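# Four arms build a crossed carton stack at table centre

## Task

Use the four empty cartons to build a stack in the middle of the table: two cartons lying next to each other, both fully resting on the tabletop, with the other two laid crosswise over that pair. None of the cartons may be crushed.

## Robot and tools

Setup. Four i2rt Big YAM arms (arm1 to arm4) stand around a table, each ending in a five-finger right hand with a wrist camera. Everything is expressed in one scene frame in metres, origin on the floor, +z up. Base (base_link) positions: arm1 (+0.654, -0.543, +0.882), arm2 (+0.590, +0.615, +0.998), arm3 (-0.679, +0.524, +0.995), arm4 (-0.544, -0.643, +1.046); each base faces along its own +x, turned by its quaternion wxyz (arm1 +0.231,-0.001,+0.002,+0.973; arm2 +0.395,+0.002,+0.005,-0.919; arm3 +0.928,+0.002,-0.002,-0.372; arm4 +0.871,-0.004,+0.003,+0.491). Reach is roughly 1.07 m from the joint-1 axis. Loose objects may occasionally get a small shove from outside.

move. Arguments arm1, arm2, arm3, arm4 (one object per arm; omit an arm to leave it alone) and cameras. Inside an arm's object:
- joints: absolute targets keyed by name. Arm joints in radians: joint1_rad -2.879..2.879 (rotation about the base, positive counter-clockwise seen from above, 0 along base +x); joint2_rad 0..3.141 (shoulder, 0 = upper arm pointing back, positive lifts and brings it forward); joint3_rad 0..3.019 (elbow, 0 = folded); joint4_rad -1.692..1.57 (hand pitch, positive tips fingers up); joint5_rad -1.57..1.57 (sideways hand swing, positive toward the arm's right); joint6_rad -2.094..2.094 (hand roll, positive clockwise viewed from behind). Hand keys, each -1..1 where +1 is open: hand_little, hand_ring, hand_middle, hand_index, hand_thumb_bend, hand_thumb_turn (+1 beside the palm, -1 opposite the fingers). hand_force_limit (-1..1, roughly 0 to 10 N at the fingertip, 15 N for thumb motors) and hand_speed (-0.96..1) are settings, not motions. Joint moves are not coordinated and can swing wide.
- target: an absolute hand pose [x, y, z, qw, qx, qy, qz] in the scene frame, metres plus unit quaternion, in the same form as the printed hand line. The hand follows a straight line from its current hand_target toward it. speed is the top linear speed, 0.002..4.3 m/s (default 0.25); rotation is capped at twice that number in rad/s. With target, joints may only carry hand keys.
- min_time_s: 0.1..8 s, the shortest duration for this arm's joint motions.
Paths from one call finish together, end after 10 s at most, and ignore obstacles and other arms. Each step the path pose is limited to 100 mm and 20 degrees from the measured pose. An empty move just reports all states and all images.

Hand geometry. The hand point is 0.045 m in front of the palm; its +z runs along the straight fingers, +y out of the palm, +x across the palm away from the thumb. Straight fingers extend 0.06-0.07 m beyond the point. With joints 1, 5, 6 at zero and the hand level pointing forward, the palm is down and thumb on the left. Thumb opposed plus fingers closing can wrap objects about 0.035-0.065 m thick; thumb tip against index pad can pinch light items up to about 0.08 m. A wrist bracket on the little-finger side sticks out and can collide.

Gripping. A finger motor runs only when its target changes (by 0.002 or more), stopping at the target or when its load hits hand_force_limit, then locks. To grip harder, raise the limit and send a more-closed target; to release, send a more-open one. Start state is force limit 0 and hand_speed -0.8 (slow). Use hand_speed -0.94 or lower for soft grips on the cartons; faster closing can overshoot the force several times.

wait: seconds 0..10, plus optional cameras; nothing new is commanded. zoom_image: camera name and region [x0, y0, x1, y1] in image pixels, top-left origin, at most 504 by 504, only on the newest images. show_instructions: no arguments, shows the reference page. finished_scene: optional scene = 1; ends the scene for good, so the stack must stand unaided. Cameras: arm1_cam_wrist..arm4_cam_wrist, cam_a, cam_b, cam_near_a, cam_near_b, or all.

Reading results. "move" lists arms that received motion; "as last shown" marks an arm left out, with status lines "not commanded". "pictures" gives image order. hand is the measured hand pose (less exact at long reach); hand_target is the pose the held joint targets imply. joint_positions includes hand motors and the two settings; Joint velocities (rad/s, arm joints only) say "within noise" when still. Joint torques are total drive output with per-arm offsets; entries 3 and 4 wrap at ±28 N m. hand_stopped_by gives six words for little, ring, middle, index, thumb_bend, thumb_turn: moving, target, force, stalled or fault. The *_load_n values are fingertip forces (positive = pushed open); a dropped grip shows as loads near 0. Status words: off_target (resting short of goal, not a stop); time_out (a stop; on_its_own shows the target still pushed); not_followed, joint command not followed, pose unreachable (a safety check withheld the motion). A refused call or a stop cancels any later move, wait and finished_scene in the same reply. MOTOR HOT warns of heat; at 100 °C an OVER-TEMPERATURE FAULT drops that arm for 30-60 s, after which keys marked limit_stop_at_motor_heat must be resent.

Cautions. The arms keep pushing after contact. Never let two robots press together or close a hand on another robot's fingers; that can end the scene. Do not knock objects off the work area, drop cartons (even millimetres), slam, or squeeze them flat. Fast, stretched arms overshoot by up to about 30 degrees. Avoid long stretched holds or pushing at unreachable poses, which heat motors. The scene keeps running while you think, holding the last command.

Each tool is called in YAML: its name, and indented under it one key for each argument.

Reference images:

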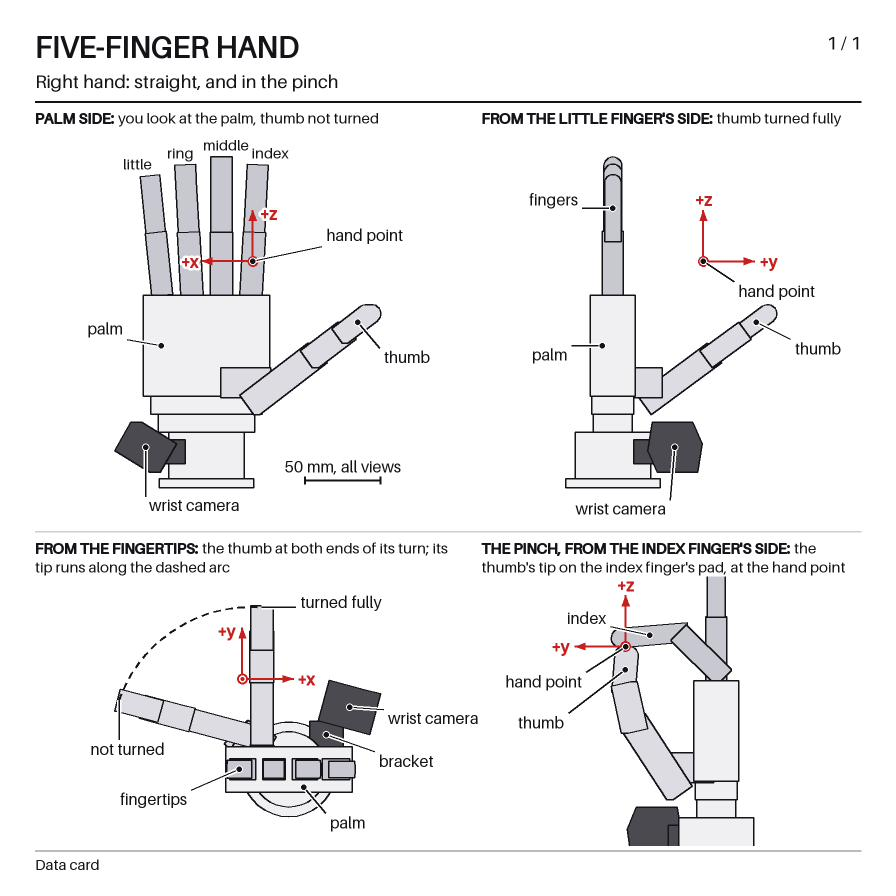

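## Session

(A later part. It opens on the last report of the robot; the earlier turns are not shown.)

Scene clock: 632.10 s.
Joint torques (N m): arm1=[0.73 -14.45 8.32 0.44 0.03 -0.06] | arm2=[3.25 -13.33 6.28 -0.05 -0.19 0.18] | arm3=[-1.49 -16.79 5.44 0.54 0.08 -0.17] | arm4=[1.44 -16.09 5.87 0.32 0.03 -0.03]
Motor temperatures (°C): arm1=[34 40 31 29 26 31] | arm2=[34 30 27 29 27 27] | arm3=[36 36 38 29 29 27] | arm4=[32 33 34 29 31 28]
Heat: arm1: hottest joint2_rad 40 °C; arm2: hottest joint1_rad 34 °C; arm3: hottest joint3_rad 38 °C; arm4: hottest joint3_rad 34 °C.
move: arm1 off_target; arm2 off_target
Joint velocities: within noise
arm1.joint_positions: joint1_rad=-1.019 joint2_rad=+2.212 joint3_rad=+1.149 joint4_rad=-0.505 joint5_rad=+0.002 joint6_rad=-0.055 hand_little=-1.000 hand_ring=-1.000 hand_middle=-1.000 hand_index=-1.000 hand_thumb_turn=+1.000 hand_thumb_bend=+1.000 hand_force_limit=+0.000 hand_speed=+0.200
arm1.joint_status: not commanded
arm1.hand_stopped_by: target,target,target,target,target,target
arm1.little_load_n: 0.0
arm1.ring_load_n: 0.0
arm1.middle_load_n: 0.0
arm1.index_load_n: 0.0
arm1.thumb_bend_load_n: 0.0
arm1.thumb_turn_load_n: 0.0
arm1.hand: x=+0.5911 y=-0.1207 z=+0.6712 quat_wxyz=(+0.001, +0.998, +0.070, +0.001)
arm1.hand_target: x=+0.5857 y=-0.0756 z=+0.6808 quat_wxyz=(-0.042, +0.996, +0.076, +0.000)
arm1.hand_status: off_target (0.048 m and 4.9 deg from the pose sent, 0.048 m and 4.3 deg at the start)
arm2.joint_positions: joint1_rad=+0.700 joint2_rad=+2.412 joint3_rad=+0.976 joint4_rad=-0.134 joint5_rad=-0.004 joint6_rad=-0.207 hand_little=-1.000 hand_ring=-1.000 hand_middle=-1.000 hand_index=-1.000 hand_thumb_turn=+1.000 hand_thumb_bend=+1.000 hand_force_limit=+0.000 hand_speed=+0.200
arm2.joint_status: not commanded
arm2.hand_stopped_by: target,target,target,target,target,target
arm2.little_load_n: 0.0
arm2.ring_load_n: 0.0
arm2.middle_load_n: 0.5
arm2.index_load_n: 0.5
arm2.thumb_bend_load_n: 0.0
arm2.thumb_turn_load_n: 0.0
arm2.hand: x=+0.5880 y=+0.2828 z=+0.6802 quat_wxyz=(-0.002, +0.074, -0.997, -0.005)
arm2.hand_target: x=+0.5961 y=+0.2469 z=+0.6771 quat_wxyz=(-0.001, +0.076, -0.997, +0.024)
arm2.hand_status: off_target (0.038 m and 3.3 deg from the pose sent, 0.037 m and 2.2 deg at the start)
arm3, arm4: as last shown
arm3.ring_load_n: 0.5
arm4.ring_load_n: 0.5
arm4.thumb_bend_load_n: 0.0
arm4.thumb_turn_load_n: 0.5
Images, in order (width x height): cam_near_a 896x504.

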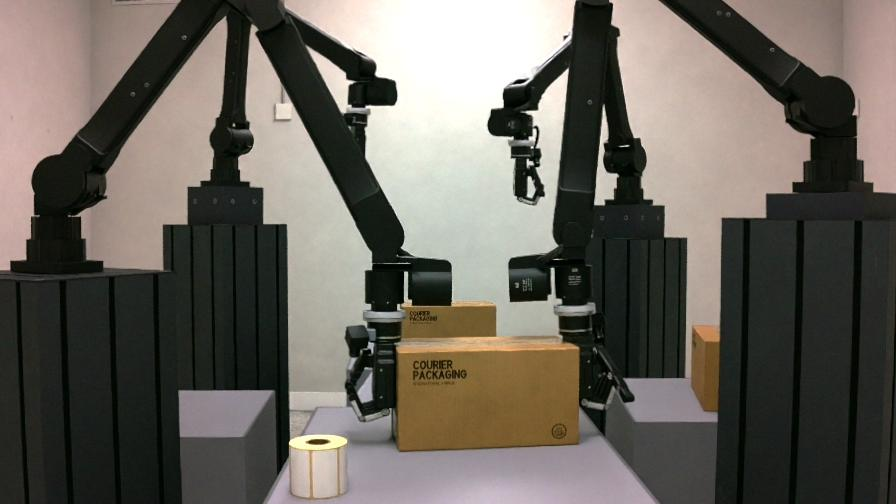

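move:
  arm1: {"target":[0.5838,-0.062,0.680,-0.048,0.996,0.0759,0],"speed":0.05}
  arm2: {"target":[0.598,0.234,0.673,0,-0.0759,0.9967,-0.028],"speed":0.05}

move:
  arm1: {"target":[0.5838,-0.062,0.712,-0.048,0.996,0.0759,0],"speed":0.05}
  arm2: {"target":[0.598,0.234,0.705,0,-0.0759,0.9967,-0.028],"speed":0.05}
  cameras: ["cam_near_a","cam_near_b"]

zoom_image:
  camera: "cam_near_a"
  region: [290, 240, 670, 464]

zoom_image:
  camera: "cam_near_b"
  region: [100, 180, 320, 400]

Scene clock: 639.73 s.
Joint torques (N m): arm1=[0.67 -14.15 9.51 0.72 0.02 -0.07] | arm2=[3.43 -13.45 7.57 0.31 -0.23 0.23] | arm3=[-1.55 -16.67 5.45 0.47 0.08 -0.16] | arm4=[0.85 -16.03 5.83 0.34 0.01 -0.04]
Motor temperatures (°C): arm1=[34 40 32 29 26 31] | arm2=[34 30 28 29 27 27] | arm3=[36 36 38 29 29 27] | arm4=[32 33 34 29 31 28]
Heat: arm1: hottest joint2_rad 40 °C; arm2: hottest joint1_rad 34 °C; arm3: hottest joint3_rad 38 °C; arm4: hottest joint3_rad 34 °C.
move: arm1 off_target; arm2 off_target
Joint velocities: within noise
arm1.joint_positions: joint1_rad=-1.019 joint2_rad=+2.215 joint3_rad=+1.159 joint4_rad=-0.525 joint5_rad=+0.002 joint6_rad=-0.055 hand_little=-1.000 hand_ring=-1.000 hand_middle=-1.000 hand_index=-1.000 hand_thumb_turn=+1.000 hand_thumb_bend=+1.000 hand_force_limit=+0.000 hand_speed=+0.200
arm1.joint_status: not commanded
arm1.hand_stopped_by: target,target,target,target,target,target
arm1.little_load_n: 0.0
arm1.ring_load_n: 0.0
arm1.middle_load_n: 0.0
arm1.index_load_n: 0.0
arm1.thumb_bend_load_n: 0.0
arm1.thumb_turn_load_n: 0.0
arm1.hand: x=+0.5911 y=-0.1212 z=+0.6725 quat_wxyz=(+0.007, +0.998, +0.070, +0.001)
arm1.hand_target: x=+0.5840 y=-0.0645 z=+0.6845 quat_wxyz=(-0.048, +0.996, +0.076, +0.000)
arm1.hand_status: off_target (0.060 m and 6.4 deg from the pose sent, 0.060 m and 5.6 deg at the start)
arm2.joint_positions: joint1_rad=+0.704 joint2_rad=+2.421 joint3_rad=+0.989 joint4_rad=-0.154 joint5_rad=-0.004 joint6_rad=-0.204 hand_little=-1.000 hand_ring=-1.000 hand_middle=-1.000 hand_index=-1.000 hand_thumb_turn=+1.000 hand_thumb_bend=+1.000 hand_force_limit=+0.000 hand_speed=+0.200
arm2.joint_status: not commanded
arm2.hand_stopped_by: target,target,target,target,target,target
arm2.little_load_n: 0.0
arm2.ring_load_n: 0.0
arm2.middle_load_n: 0.0
arm2.index_load_n: 0.0
arm2.thumb_bend_load_n: 0.0
arm2.thumb_turn_load_n: 0.0
arm2.hand: x=+0.5892 y=+0.2834 z=+0.6785 quat_wxyz=(-0.003, +0.074, -0.997, -0.013)
arm2.hand_target: x=+0.5982 y=+0.2353 z=+0.6766 quat_wxyz=(-0.001, +0.076, -0.997, +0.028)
arm2.hand_status: off_target (0.050 m and 4.7 deg from the pose sent, 0.050 m and 3.8 deg at the start)
arm3, arm4: as last shown
arm3.ring_load_n: 0.0
arm4.ring_load_n: 0.0
arm4.thumb_turn_load_n: 0.0
pictures: none

Scene clock: 640.90 s.
Joint torques (N m): arm1=[1.03 -17.61 8.53 0.64 0.04 -0.08] | arm2=[3.02 -16.85 4.78 0.18 -0.22 0.1] | arm3=[-1.55 -16.73 5.45 0.5 0.07 -0.16] | arm4=[1.26 -16.26 5.78 0.25 0.02 -0.03]
Motor temperatures (°C): arm1=[34 40 32 29 26 31] | arm2=[34 31 28 29 27 27] | arm3=[36 37 37 29 29 27] | arm4=[32 33 34 29 31 28]
Heat: arm1: hottest joint2_rad 40 °C; arm2: hottest joint1_rad 34 °C; arm3: hottest joint2_rad 37 °C; arm4: hottest joint3_rad 34 °C.
move: arm1 off_target; arm2 off_target
Joint velocities: within noise
arm1.joint_positions: joint1_rad=-1.019 joint2_rad=+2.193 joint3_rad=+1.164 joint4_rad=-0.579 joint5_rad=+0.002 joint6_rad=-0.052 hand_little=-1.000 hand_ring=-1.000 hand_middle=-1.000 hand_index=-1.000 hand_thumb_turn=+1.000 hand_thumb_bend=+1.000 hand_force_limit=+0.000 hand_speed=+0.200
arm1.joint_status: not commanded
arm1.hand_stopped_by: target,target,target,target,target,target
arm1.little_load_n: 0.0
arm1.ring_load_n: 0.0
arm1.middle_load_n: 0.0
arm1.index_load_n: 0.0
arm1.thumb_bend_load_n: 0.0
arm1.thumb_turn_load_n: 0.0
arm1.hand: x=+0.5912 y=-0.1250 z=+0.6858 quat_wxyz=(+0.021, +0.997, +0.069, +0.002)
arm1.hand_target: x=+0.5840 y=-0.0650 z=+0.7156 quat_wxyz=(-0.048, +0.996, +0.076, +0.000)
arm1.hand_status: off_target (0.069 m and 7.9 deg from the pose sent, 0.072 m and 6.4 deg at the start)
arm2.joint_positions: joint1_rad=+0.707 joint2_rad=+2.389 joint3_rad=+0.986 joint4_rad=-0.201 joint5_rad=-0.004 joint6_rad=-0.196 hand_little=-1.000 hand_ring=-1.000 hand_middle=-1.000 hand_index=-1.000 hand_thumb_turn=+1.000 hand_thumb_bend=+1.000 hand_force_limit=+0.000 hand_speed=+0.200
arm2.joint_status: not commanded
arm2.hand_stopped_by: target,target,target,target,target,target
arm2.little_load_n: 0.0
arm2.ring_load_n: 0.0
arm2.middle_load_n: 0.0
arm2.index_load_n: 0.0
arm2.thumb_bend_load_n: 0.0
arm2.thumb_turn_load_n: 0.0
arm2.hand: x=+0.5909 y=+0.2832 z=+0.6920 quat_wxyz=(-0.004, +0.072, -0.997, -0.021)
arm2.hand_target: x=+0.5983 y=+0.2354 z=+0.7066 quat_wxyz=(-0.001, +0.076, -0.997, +0.028)
arm2.hand_status: off_target (0.051 m and 5.7 deg from the pose sent, 0.057 m and 4.7 deg at the start)
arm3.joint_positions: joint1_rad=+0.079 joint2_rad=+1.870 joint3_rad=+1.318 joint4_rad=-1.030 joint5_rad=+0.004 joint6_rad=+0.884 hand_little=-1.000 hand_ring=-1.000 hand_middle=-1.000 hand_index=-1.000 hand_thumb_turn=+1.000 hand_thumb_bend=+1.000 hand_force_limit=+0.000 hand_speed=+0.200
arm3.joint_status: not commanded
arm3.hand_stopped_by: target,target,target,target,target,target
arm3.little_load_n: 0.5
arm3.ring_load_n: 0.0
arm3.middle_load_n: 0.0
arm3.index_load_n: 0.0
arm3.thumb_bend_load_n: 0.0
arm3.thumb_turn_load_n: 0.0
arm3.hand: x=-0.2456 y=+0.2544 z=+1.0006 quat_wxyz=(+0.003, +0.002, -1.000, -0.003)
arm3.hand_target: x=-0.2500 y=+0.2500 z=+1.0000 quat_wxyz=(+0.000, +0.000, -1.000, +0.000)
arm3.hand_status: not commanded
arm4: as last shown
Images, in order (width x height): cam_near_a 896x504, cam_near_b 896x504.

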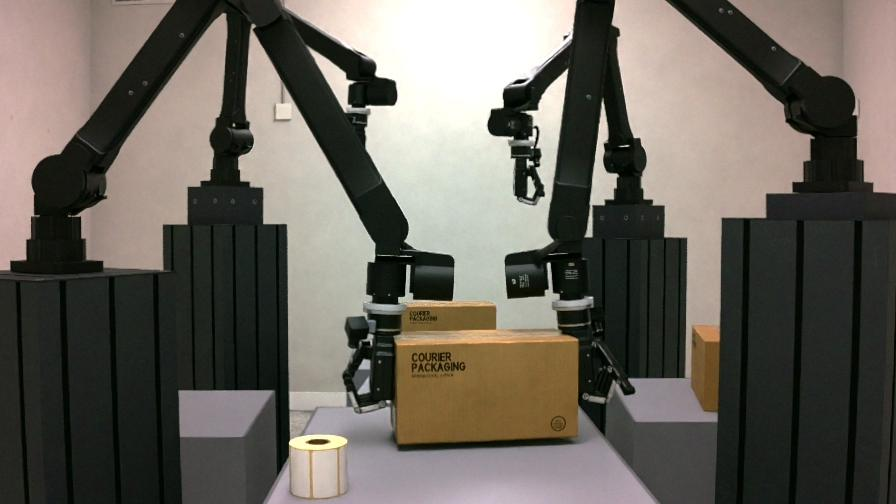

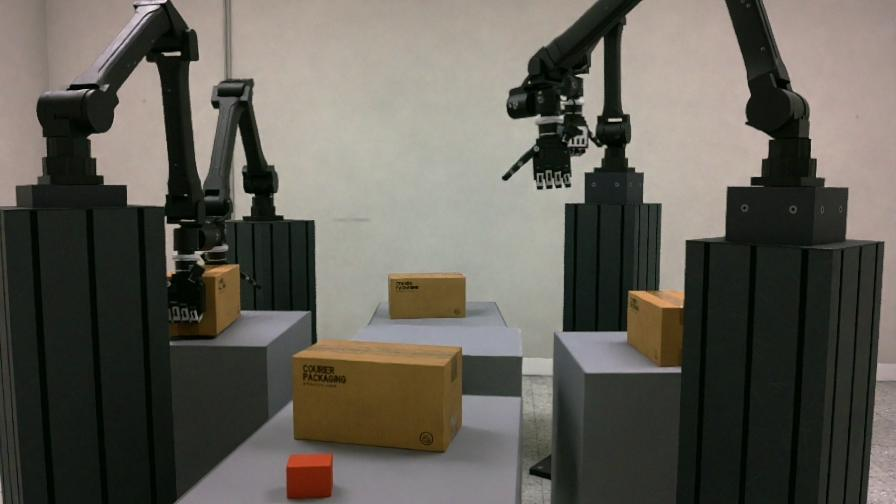

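Scaled by 1.326 from the camera's image (finer frame: 1280x720).

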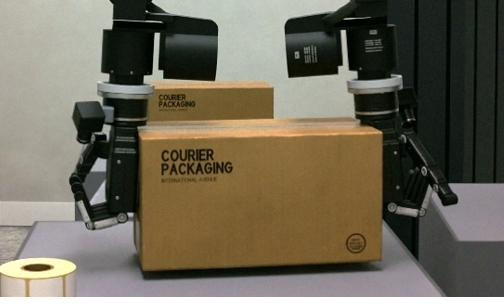

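Scaled by 2.291 from the camera's image (finer frame: 1280x720).

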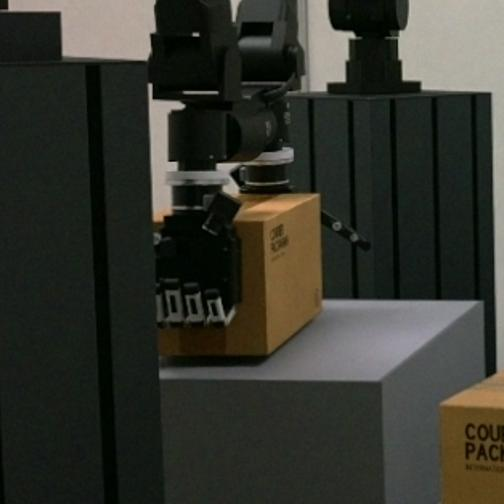

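move:
  arm1: {"target":[0.5838,-0.062,0.80,-0.052,0.996,0.0759,0],"speed":0.06}
  arm2: {"target":[0.598,0.234,0.793,0,-0.0759,0.9967,-0.032],"speed":0.06}
  cameras: ["cam_near_a","cam_near_b"]

zoom_image:
  camera: "cam_near_b"
  region: [100, 180, 320, 400]

Scene clock: 653.47 s.
Joint torques (N m): arm1=[0.79 -16.91 9.88 0.85 0 -0.11] | arm2=[3.31 -15.56 7.36 0.49 -0.29 0.12] | arm3=[-1.49 -16.62 5.44 0.49 0.07 -0.17] | arm4=[0.97 -15.68 5.79 0.34 0.07 -0.03]
Motor temperatures (°C): arm1=[34 40 33 29 26 31] | arm2=[34 31 28 29 27 27] | arm3=[36 37 37 29 29 27] | arm4=[32 33 34 29 31 28]
Heat: arm1: hottest joint2_rad 40 °C; arm2: hottest joint1_rad 34 °C; arm3: hottest joint2_rad 37 °C; arm4: hottest joint3_rad 34 °C.
move: arm1 off_target; arm2 off_target
Joint velocities: within noise
arm1.joint_positions: joint1_rad=-1.019 joint2_rad=+2.013 joint3_rad=+1.164 joint4_rad=-0.760 joint5_rad=+0.003 joint6_rad=-0.051 hand_little=-1.000 hand_ring=-1.000 hand_middle=-1.000 hand_index=-1.000 hand_thumb_turn=+1.000 hand_thumb_bend=+1.000 hand_force_limit=+0.000 hand_speed=+0.200
arm1.joint_status: not commanded
arm1.hand_stopped_by: target,target,target,target,target,target
arm1.little_load_n: 0.0
arm1.ring_load_n: 0.0
arm1.middle_load_n: 0.5
arm1.index_load_n: 0.0
arm1.thumb_bend_load_n: 0.0
arm1.thumb_turn_load_n: 0.0
arm1.hand: x=+0.5910 y=-0.1220 z=+0.7713 quat_wxyz=(+0.021, +0.997, +0.068, +0.002)
arm1.hand_target: x=+0.5841 y=-0.0655 z=+0.8037 quat_wxyz=(-0.052, +0.996, +0.076, +0.000)
arm1.hand_status: off_target (0.067 m and 8.4 deg from the pose sent, 0.131 m and 8.4 deg at the start)
arm2.joint_positions: joint1_rad=+0.707 joint2_rad=+2.144 joint3_rad=+0.895 joint4_rad=-0.364 joint5_rad=-0.004 joint6_rad=-0.196 hand_little=-1.000 hand_ring=-1.000 hand_middle=-1.000 hand_index=-1.000 hand_thumb_turn=+1.000 hand_thumb_bend=+1.000 hand_force_limit=+0.000 hand_speed=+0.200
arm2.joint_status: not commanded
arm2.hand_stopped_by: target,target,target,target,target,target
arm2.little_load_n: 0.0
arm2.ring_load_n: 0.0
arm2.middle_load_n: 0.0
arm2.index_load_n: 0.0
arm2.thumb_bend_load_n: 0.0
arm2.thumb_turn_load_n: 0.0
arm2.hand: x=+0.5912 y=+0.2884 z=+0.7792 quat_wxyz=(-0.005, +0.071, -0.997, -0.026)
arm2.hand_target: x=+0.5982 y=+0.2356 z=+0.7956 quat_wxyz=(-0.001, +0.076, -0.997, +0.032)
arm2.hand_status: off_target (0.057 m and 6.7 deg from the pose sent, 0.112 m and 6.1 deg at the start)
arm3, arm4: as last shown
arm3.little_load_n: 0.0
arm3.thumb_bend_load_n: -0.5
Images, in order (width x height): cam_near_a 896x504, cam_near_b 896x504.

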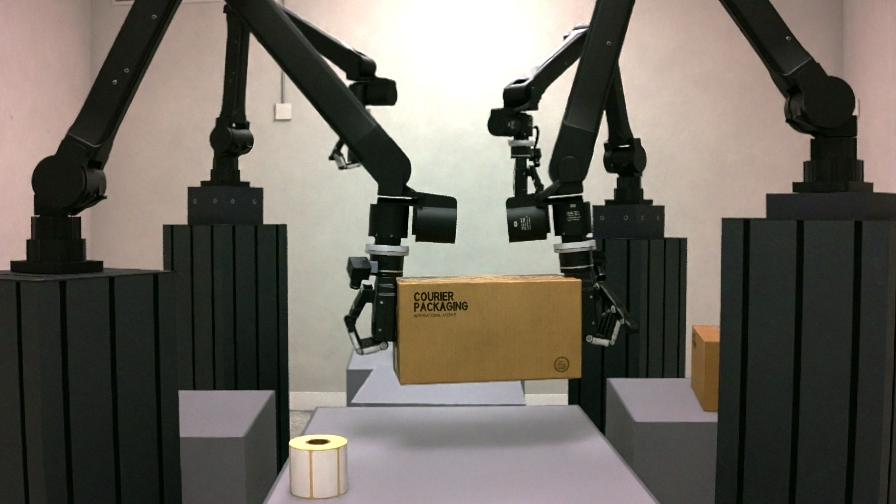

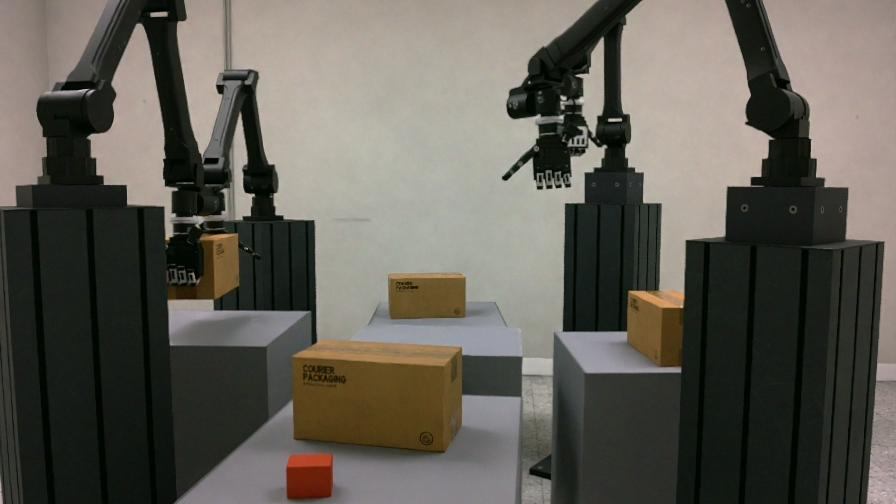

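Scaled by 2.291 from the camera's image (finer frame: 1280x720).

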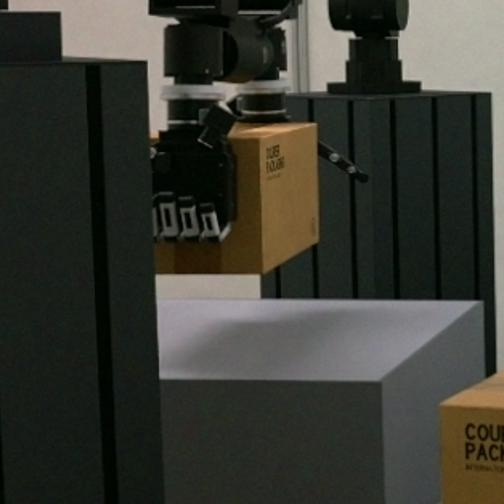

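move:
  arm1: {"target":[0.4105,-0.0834,0.80,-0.052,0.9974,0.0506,-0.0026],"speed":0.08}
  arm2: {"target":[0.4396,0.2114,0.793,0.0016,-0.0506,0.9987,-0.032],"speed":0.08}
  cameras: ["cam_near_a","cam_near_b"]

Scene clock: 667.80 s.
Joint torques (N m): arm1=[0.26 -15.03 11.7 0.7 0.33 -0.18] | arm2=[2.08 -13.57 11.49 0.17 -0.6 -0.05] | arm3=[-1.55 -16.62 5.45 0.51 0.1 -0.17] | arm4=[0.85 -16.32 5.74 0.31 0.04 -0.02]
Motor temperatures (°C): arm1=[34 40 34 29 26 31] | arm2=[34 31 28 29 27 27] | arm3=[36 37 36 29 29 27] | arm4=[32 33 34 29 31 28]
Heat: arm1: hottest joint2_rad 40 °C; arm2: hottest joint1_rad 34 °C; arm3: hottest joint2_rad 37 °C; arm4: hottest joint3_rad 34 °C.
move: arm1 off_target; arm2 off_target
Joint velocities: within noise
arm1.joint_positions: joint1_rad=-0.694 joint2_rad=+2.020 joint3_rad=+1.210 joint4_rad=-0.789 joint5_rad=+0.026 joint6_rad=+0.326 hand_little=-1.000 hand_ring=-1.000 hand_middle=-1.000 hand_index=-1.000 hand_thumb_turn=+1.000 hand_thumb_bend=+1.000 hand_force_limit=+0.000 hand_speed=+0.200
arm1.joint_status: not commanded
arm1.hand_stopped_by: target,target,target,target,target,target
arm1.little_load_n: 0.0
arm1.ring_load_n: 0.0
arm1.middle_load_n: 0.0
arm1.index_load_n: 0.0
arm1.thumb_bend_load_n: -0.5
arm1.thumb_turn_load_n: 0.0
arm1.hand: x=+0.4325 y=-0.1431 z=+0.7774 quat_wxyz=(+0.011, +0.999, +0.043, +0.018)
arm1.hand_target: x=+0.4123 y=-0.0871 z=+0.8043 quat_wxyz=(-0.052, +0.997, +0.050, -0.002)
arm1.hand_status: off_target (0.067 m and 7.6 deg from the pose sent, 0.187 m and 8.6 deg at the start)
arm2.joint_positions: joint1_rad=+0.378 joint2_rad=+2.165 joint3_rad=+1.036 joint4_rad=-0.468 joint5_rad=-0.019 joint6_rad=-0.468 hand_little=-1.000 hand_ring=-1.000 hand_middle=-1.000 hand_index=-1.000 hand_thumb_turn=+1.000 hand_thumb_bend=+1.000 hand_force_limit=+0.000 hand_speed=+0.200
arm2.joint_status: not commanded
arm2.hand_stopped_by: target,target,target,target,target,target
arm2.little_load_n: 0.0
arm2.ring_load_n: 0.0
arm2.middle_load_n: 0.0
arm2.index_load_n: 0.0
arm2.thumb_bend_load_n: 0.0
arm2.thumb_turn_load_n: 0.0
arm2.hand: x=+0.4522 y=+0.2648 z=+0.7891 quat_wxyz=(-0.014, +0.043, -0.999, -0.014)
arm2.hand_target: x=+0.4403 y=+0.2132 z=+0.7967 quat_wxyz=(-0.002, +0.051, -0.998, +0.032)
arm2.hand_status: off_target (0.055 m and 5.5 deg from the pose sent, 0.171 m and 7.1 deg at the start)
arm3, arm4: as last shown
arm3.thumb_bend_load_n: 0.0
Images, in order (width x height): cam_near_a 896x504, cam_near_b 896x504.

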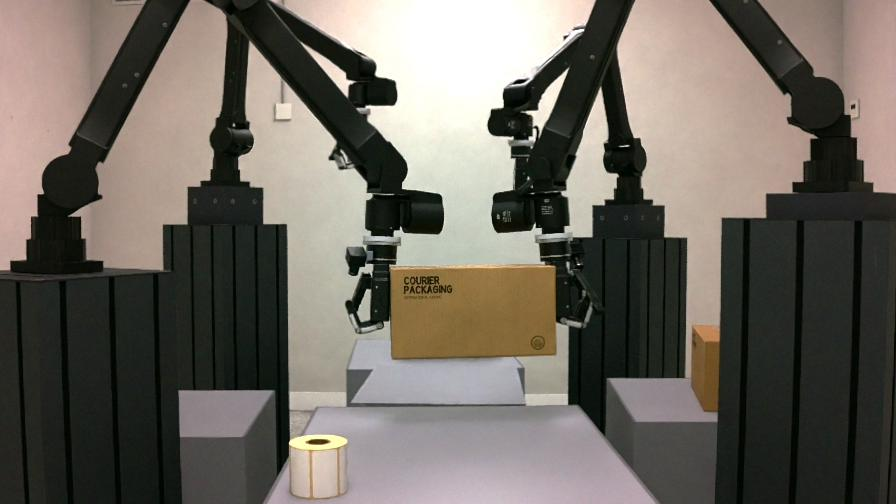

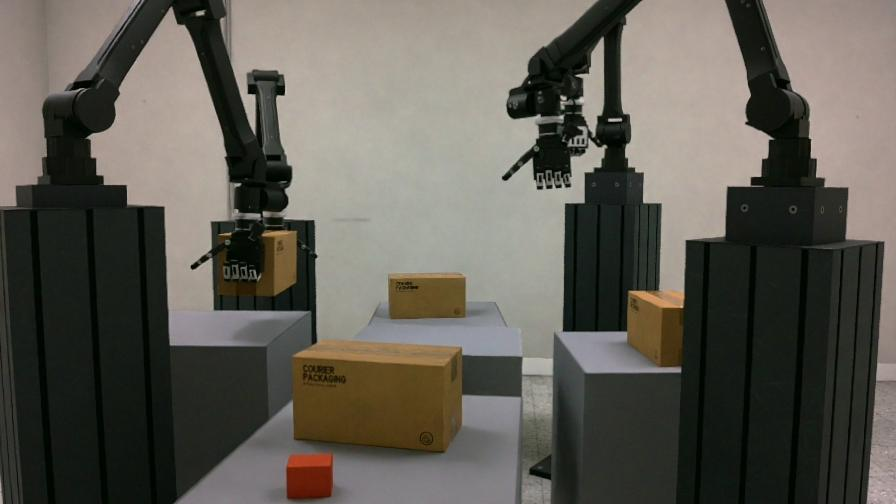

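move:
  arm1: {"target":[0.2361,-0.1036,0.80,-0.052,0.9983,0.0253,-0.0013],"speed":0.08}
  arm2: {"target":[0.2803,0.1895,0.793,0.0008,-0.0253,0.9992,-0.032],"speed":0.08}
  cameras: ["cam_near_a","cam_near_b","cam_a"]

zoom_image:
  camera: "cam_near_a"
  region: [310, 240, 610, 440]

Scene clock: 673.83 s.
Joint torques (N m): arm1=[-1.44 -17.26 12.05 0.59 0.67 -0.25] | arm2=[3.66 -17.79 13.31 0.38 -0.86 0.14] | arm3=[-1.44 -16.73 5.45 0.5 0.08 -0.16] | arm4=[1.2 -16.26 5.79 0.34 0.04 -0.04]
Motor temperatures (°C): arm1=[34 40 35 29 26 31] | arm2=[34 31 29 29 27 27] | arm3=[36 37 36 29 29 27] | arm4=[32 33 34 29 31 28]
Heat: arm1: hottest joint2_rad 40 °C; arm2: hottest joint1_rad 34 °C; arm3: hottest joint2_rad 37 °C; arm4: hottest joint3_rad 34 °C.
move: arm1 off_target; arm2 off_target
Joint velocities: within noise
arm1.joint_positions: joint1_rad=-0.398 joint2_rad=+2.171 joint3_rad=+1.482 joint4_rad=-0.923 joint5_rad=+0.049 joint6_rad=+0.655 hand_little=-1.000 hand_ring=-1.000 hand_middle=-1.000 hand_index=-1.000 hand_thumb_turn=+1.000 hand_thumb_bend=+1.000 hand_force_limit=+0.000 hand_speed=+0.200
arm1.joint_status: not commanded
arm1.hand_stopped_by: target,target,target,target,target,target
arm1.little_load_n: 0.0
arm1.ring_load_n: 0.0
arm1.middle_load_n: 0.0
arm1.index_load_n: 0.0
arm1.thumb_bend_load_n: 0.0
arm1.thumb_turn_load_n: 0.0
arm1.hand: x=+0.2604 y=-0.1614 z=+0.7721 quat_wxyz=(+0.002, +0.999, +0.027, +0.032)
arm1.hand_target: x=+0.2397 y=-0.1066 z=+0.8039 quat_wxyz=(-0.053, +0.998, +0.024, +0.000)
arm1.hand_status: off_target (0.069 m and 7.3 deg from the pose sent, 0.201 m and 7.7 deg at the start)
arm2.joint_positions: joint1_rad=+0.114 joint2_rad=+2.308 joint3_rad=+1.366 joint4_rad=-0.665 joint5_rad=-0.028 joint6_rad=-0.680 hand_little=-1.000 hand_ring=-1.000 hand_middle=-1.000 hand_index=-1.000 hand_thumb_turn=+1.000 hand_thumb_bend=+1.000 hand_force_limit=+0.000 hand_speed=+0.200
arm2.joint_status: not commanded
arm2.hand_stopped_by: target,target,target,target,target,target
arm2.little_load_n: 0.0
arm2.ring_load_n: 0.0
arm2.middle_load_n: 0.0
arm2.index_load_n: 0.0
arm2.thumb_bend_load_n: 0.0
arm2.thumb_turn_load_n: 0.0
arm2.hand: x=+0.2964 y=+0.2430 z=+0.7849 quat_wxyz=(-0.022, +0.017, -1.000, -0.011)
arm2.hand_target: x=+0.2824 y=+0.1915 z=+0.7964 quat_wxyz=(-0.001, +0.026, -0.999, +0.033)
arm2.hand_status: off_target (0.057 m and 5.6 deg from the pose sent, 0.188 m and 5.9 deg at the start)
arm3, arm4: as last shown
arm4.middle_load_n: 0.5
pictures: cam_a, cam_near_a, cam_near_b
Images, in order (width x height): cam_a 896x504, cam_near_a 896x504, cam_near_b 896x504.

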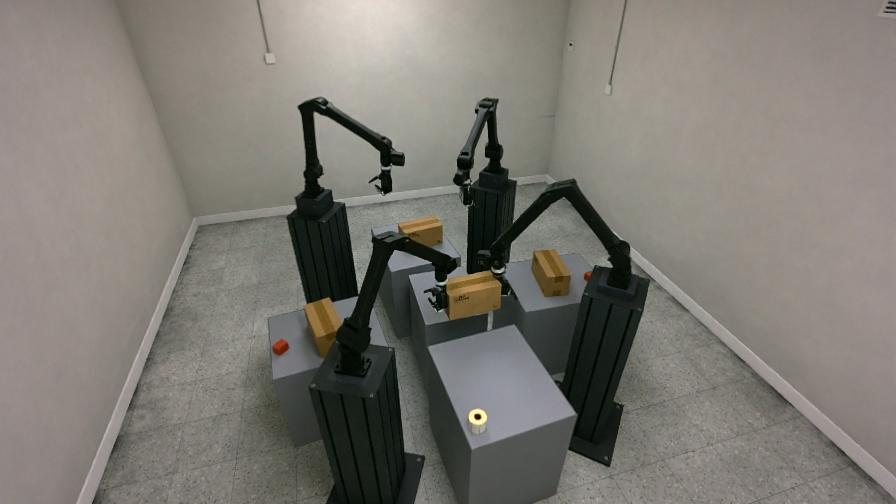

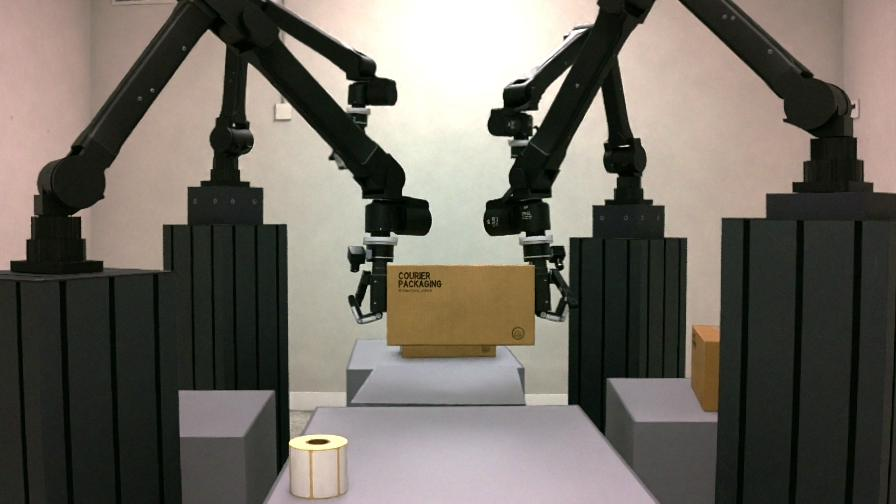

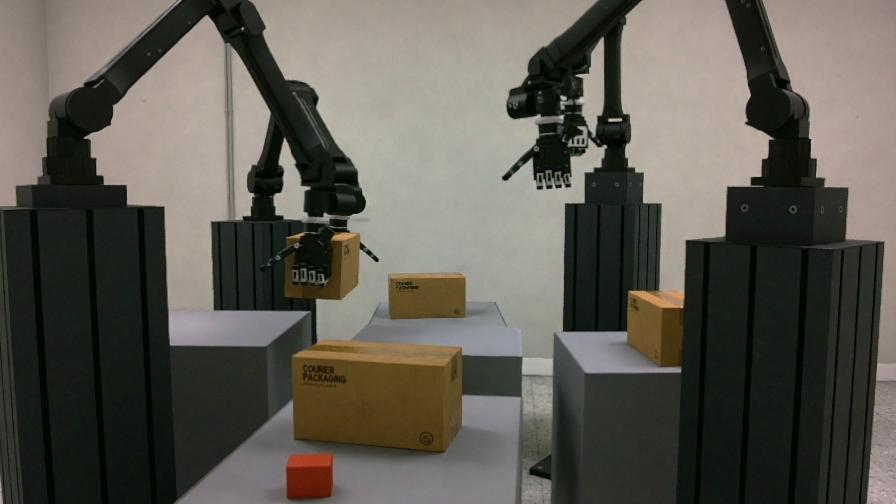

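Scaled by 1.680 from the camera's image (finer frame: 1280x720).

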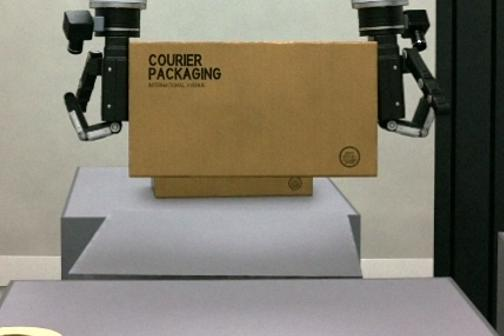

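move:
  arm1: {"target":[0.056,-0.127,0.805,-0.052,0.9986,0,0],"speed":0.08}
  arm2: {"target":[0.1148,0.163,0.793,0,0,0.9994,-0.032],"speed":0.08}
  cameras: ["cam_near_a","cam_near_b","cam_a","cam_b"]

zoom_image:
  camera: "cam_near_b"
  region: [300, 200, 560, 380]

zoom_image:
  camera: "cam_near_a"
  region: [310, 240, 610, 440]

Scene clock: 683.90 s.
Joint torques (N m): arm1=[-2.96 -21.25 12.48 0.38 0.96 -0.26] | arm2=[4.54 -20.78 15.06 0.17 -0.91 0.29] | arm3=[-1.55 -16.67 5.44 0.51 0.08 -0.17] | arm4=[0.97 -15.97 5.82 0.34 0.02 -0.02]
Motor temperatures (°C): arm1=[34 40 35 29 26 31] | arm2=[34 31 30 29 28 27] | arm3=[36 37 35 29 29 27] | arm4=[32 33 34 29 31 28]
Heat: arm1: hottest joint2_rad 40 °C; arm2: hottest joint1_rad 34 °C; arm3: hottest joint2_rad 37 °C; arm4: hottest joint3_rad 34 °C.
move: arm1 off_target; arm2 off_target
Joint velocities: within noise
arm1.joint_positions: joint1_rad=-0.165 joint2_rad=+2.456 joint3_rad=+2.028 joint4_rad=-1.194 joint5_rad=+0.062 joint6_rad=+0.920 hand_little=-1.000 hand_ring=-1.000 hand_middle=-1.000 hand_index=-1.000 hand_thumb_turn=+1.000 hand_thumb_bend=+1.000 hand_force_limit=+0.000 hand_speed=+0.200
arm1.joint_status: not commanded
arm1.hand_stopped_by: target,target,target,target,target,target
arm1.little_load_n: 0.5
arm1.ring_load_n: 0.0
arm1.middle_load_n: 0.0
arm1.index_load_n: 0.0
arm1.thumb_bend_load_n: 0.0
arm1.thumb_turn_load_n: 0.5
arm1.hand: x=+0.0734 y=-0.1864 z=+0.7681 quat_wxyz=(-0.008, +0.999, +0.011, +0.039)
arm1.hand_target: x=+0.0610 y=-0.1296 z=+0.8076 quat_wxyz=(-0.054, +0.999, -0.001, +0.001)
arm1.hand_status: off_target (0.072 m and 6.9 deg from the pose sent, 0.210 m and 7.9 deg at the start)
arm2.joint_positions: joint1_rad=-0.073 joint2_rad=+2.569 joint3_rad=+1.956 joint4_rad=-0.977 joint5_rad=-0.034 joint6_rad=-0.815 hand_little=-1.000 hand_ring=-1.000 hand_middle=-1.000 hand_index=-1.000 hand_thumb_turn=+1.000 hand_thumb_bend=+1.000 hand_force_limit=+0.000 hand_speed=+0.200
arm2.joint_status: not commanded
arm2.hand_stopped_by: target,target,target,target,target,target
arm2.little_load_n: 0.0
arm2.ring_load_n: 0.0
arm2.middle_load_n: 0.5
arm2.index_load_n: 0.0
arm2.thumb_bend_load_n: 0.0
arm2.thumb_turn_load_n: 0.0
arm2.hand: x=+0.1195 y=+0.2120 z=+0.7857 quat_wxyz=(-0.018, -0.009, -1.000, +0.001)
arm2.hand_target: x=+0.1174 y=+0.1648 z=+0.7952 quat_wxyz=(-0.001, +0.001, -0.999, +0.033)
arm2.hand_status: off_target (0.050 m and 4.3 deg from the pose sent, 0.199 m and 5.9 deg at the start)
arm3, arm4: as last shown
arm3.little_load_n: 0.5
arm4.middle_load_n: 0.0
pictures: cam_a, cam_b, cam_near_a, cam_near_b
Images, in order (width x height): cam_a 896x504, cam_b 896x504, cam_near_a 896x504, cam_near_b 896x504.

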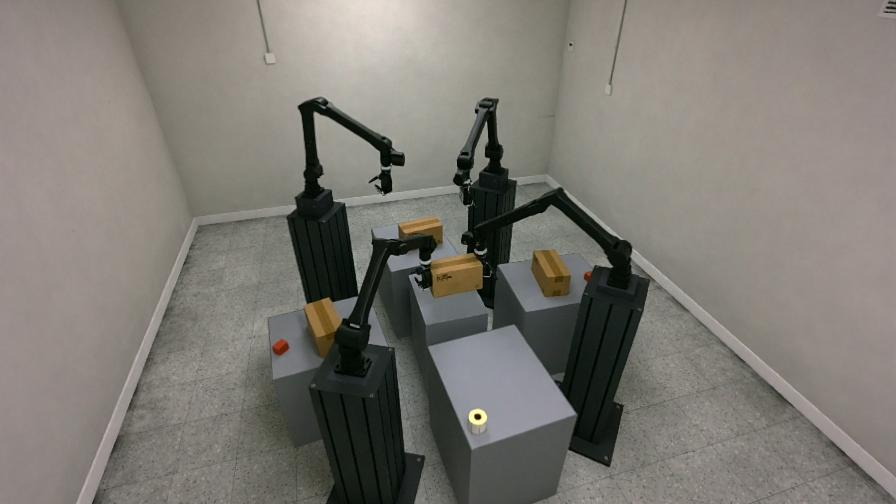

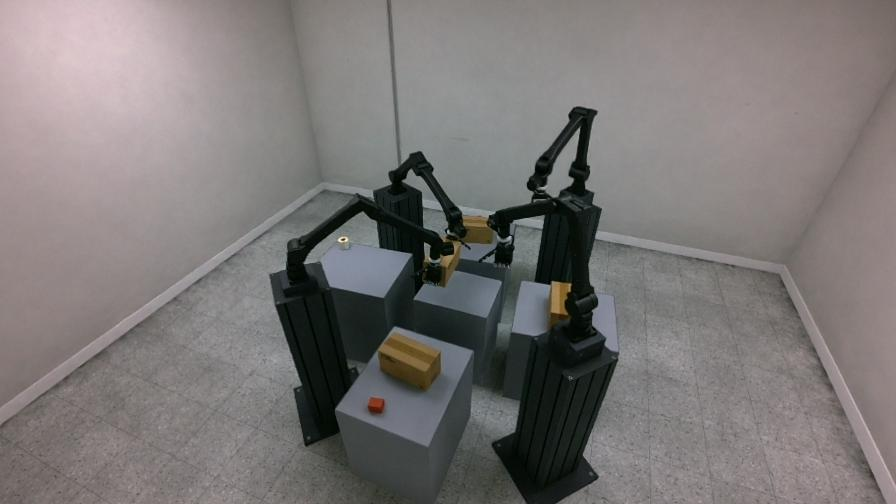

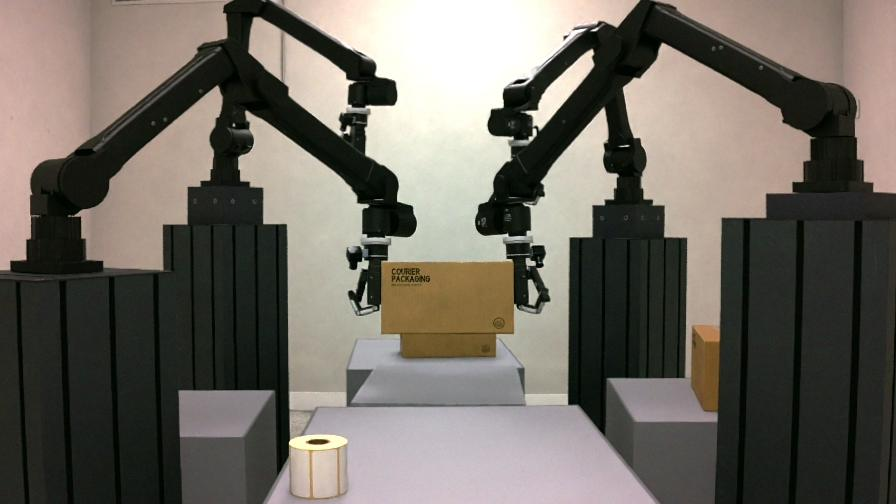

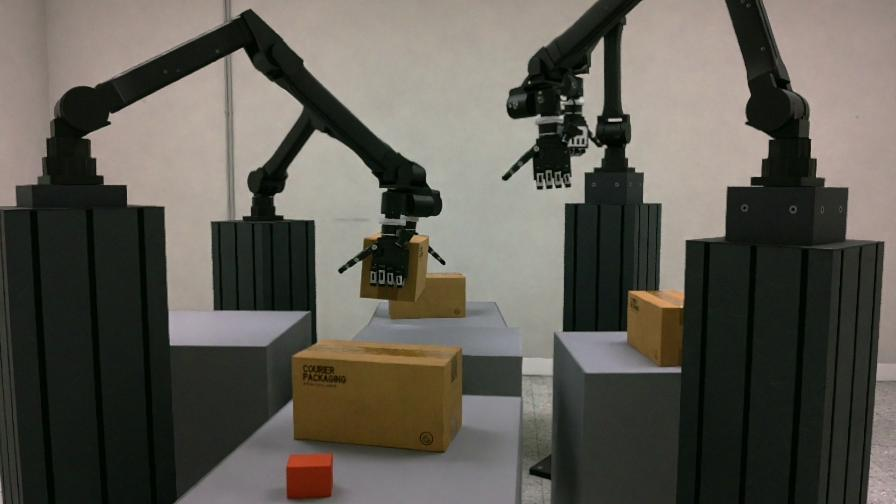

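Scaled by 1.938 from the camera's image (finer frame: 1280x720).

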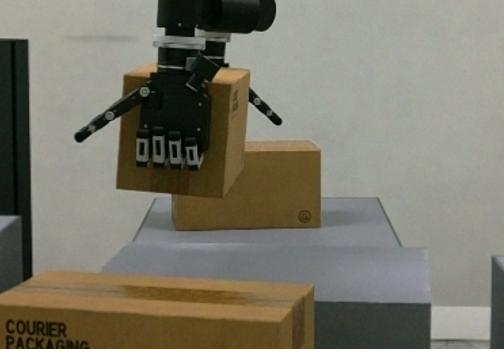

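Scaled by 1.680 from the camera's image (finer frame: 1280x720).

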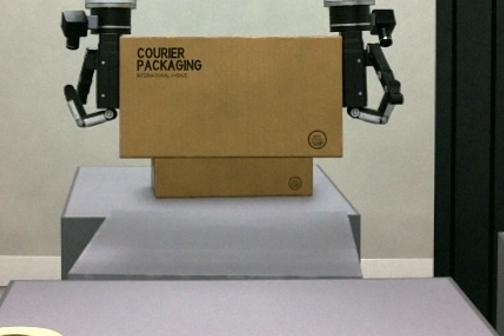

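move:
  arm1: {"target":[0.022,-0.143,0.725,-0.052,0.9986,0,0],"speed":0.07}
  arm2: {"target":[0.081,0.147,0.713,0,0,0.9994,-0.032],"speed":0.07}
  cameras: ["cam_near_a","cam_near_b"]

zoom_image:
  camera: "cam_near_b"
  region: [300, 200, 560, 380]

zoom_image:
  camera: "cam_near_a"
  region: [310, 240, 610, 440]

Scene clock: 696.60 s.
Joint torques (N m): arm1=[-2.78 -22.12 11.93 0.91 0.9 -0.18] | arm2=[3.72 -21.66 15.06 0.1 -0.77 0.24] | arm3=[-1.61 -16.73 5.45 0.47 0.08 -0.16] | arm4=[1.2 -16.44 5.94 0.27 0.03 -0.05]
Motor temperatures (°C): arm1=[34 41 37 29 27 31] | arm2=[34 31 32 29 28 27] | arm3=[36 37 35 29 29 27] | arm4=[32 33 34 29 31 28]
Heat: arm1: hottest joint2_rad 41 °C; arm2: hottest joint1_rad 34 °C; arm3: hottest joint2_rad 37 °C; arm4: hottest joint3_rad 34 °C.
move: arm1 off_target; arm2 off_target
Joint velocities: within noise
arm1.joint_positions: joint1_rad=-0.124 joint2_rad=+2.621 joint3_rad=+2.127 joint4_rad=-1.147 joint5_rad=+0.067 joint6_rad=+0.957 hand_little=-1.000 hand_ring=-1.000 hand_middle=-1.000 hand_index=-1.000 hand_thumb_turn=+1.000 hand_thumb_bend=+1.000 hand_force_limit=+0.000 hand_speed=+0.200
arm1.joint_status: not commanded
arm1.hand_stopped_by: target,target,target,target,target,target
arm1.little_load_n: 0.0
arm1.ring_load_n: 0.0
arm1.middle_load_n: 0.0
arm1.index_load_n: 0.0
arm1.thumb_bend_load_n: 0.0
arm1.thumb_turn_load_n: 0.0
arm1.hand: x=+0.0497 y=-0.2035 z=+0.6879 quat_wxyz=(-0.006, +0.999, +0.013, +0.048)
arm1.hand_target: x=+0.0273 y=-0.1454 z=+0.7290 quat_wxyz=(-0.054, +0.999, -0.001, +0.001)
arm1.hand_status: off_target (0.076 m and 7.8 deg from the pose sent, 0.080 m and 6.9 deg at the start)
arm2.joint_positions: joint1_rad=-0.086 joint2_rad=+2.836 joint3_rad=+2.285 joint4_rad=-1.032 joint5_rad=-0.037 joint6_rad=-0.830 hand_little=-1.000 hand_ring=-1.000 hand_middle=-1.000 hand_index=-1.000 hand_thumb_turn=+1.000 hand_thumb_bend=+1.000 hand_force_limit=+0.000 hand_speed=+0.200
arm2.joint_status: not commanded
arm2.hand_stopped_by: target,target,target,target,target,target
arm2.little_load_n: 0.0
arm2.ring_load_n: 0.0
arm2.middle_load_n: 0.0
arm2.index_load_n: 0.0
arm2.thumb_bend_load_n: 0.0
arm2.thumb_turn_load_n: 0.0
arm2.hand: x=+0.0834 y=+0.1920 z=+0.7050 quat_wxyz=(-0.017, -0.008, -1.000, +0.004)
arm2.hand_target: x=+0.0834 y=+0.1486 z=+0.7148 quat_wxyz=(+0.000, +0.001, -0.999, +0.033)
arm2.hand_status: off_target (0.046 m and 3.9 deg from the pose sent, 0.105 m and 4.3 deg at the start)
arm3: as last shown
arm3.little_load_n: 0.0
arm4.joint_positions: joint1_rad=+0.137 joint2_rad=+1.627 joint3_rad=+1.121 joint4_rad=-1.064 joint5_rad=-0.001 joint6_rad=-0.727 hand_little=-1.000 hand_ring=-1.000 hand_middle=-1.000 hand_index=-1.000 hand_thumb_turn=+1.000 hand_thumb_bend=+1.000 hand_force_limit=+0.000 hand_speed=+0.200
arm4.joint_status: not commanded
arm4.hand_stopped_by: target,target,target,target,target,target
arm4.little_load_n: 0.0
arm4.ring_load_n: 0.0
arm4.middle_load_n: 0.0
arm4.index_load_n: 0.0
arm4.thumb_bend_load_n: 0.0
arm4.thumb_turn_load_n: 0.0
arm4.hand: x=-0.3782 y=-0.3005 z=+1.0938 quat_wxyz=(+0.004, +0.987, +0.159, -0.002)
arm4.hand_target: x=-0.3800 y=-0.3000 z=+1.0999 quat_wxyz=(+0.000, +0.988, +0.156, +0.000)
arm4.hand_status: not commanded
Images, in order (width x height): cam_near_a 896x504, cam_near_b 896x504.

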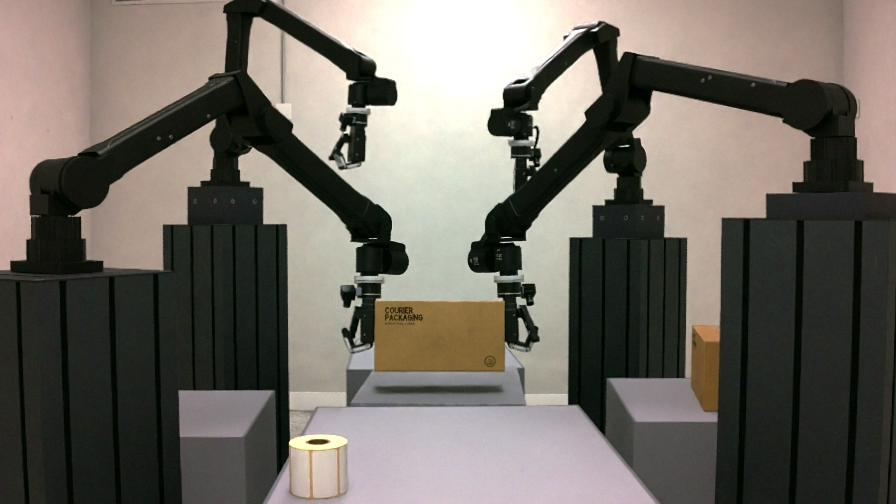

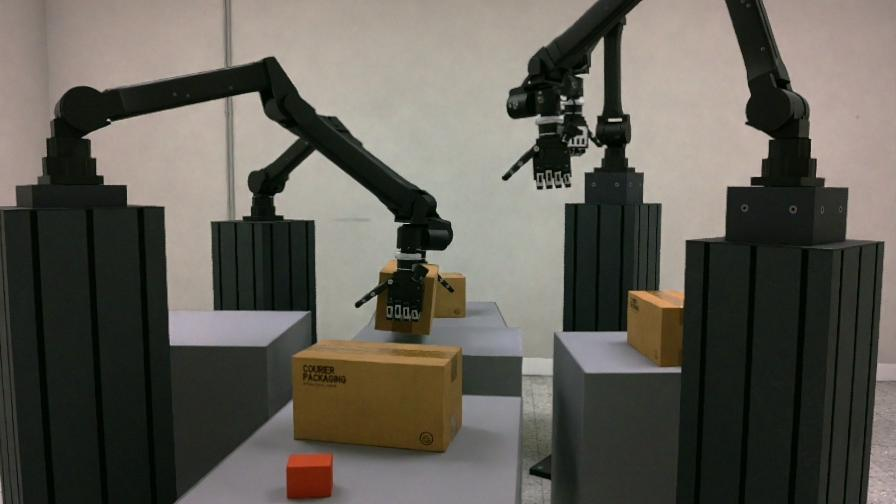

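Scaled by 1.938 from the camera's image (finer frame: 1280x720).

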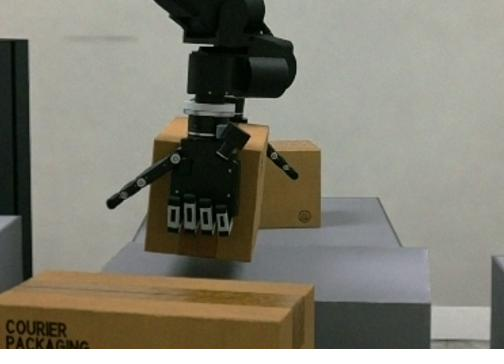

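Scaled by 1.680 from the camera's image (finer frame: 1280x720).

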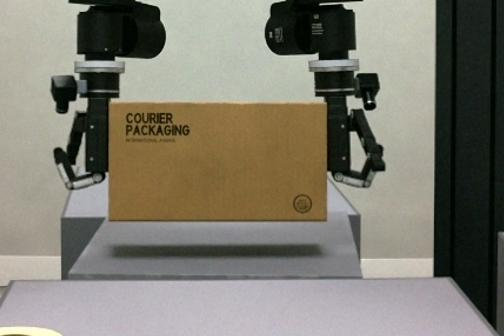

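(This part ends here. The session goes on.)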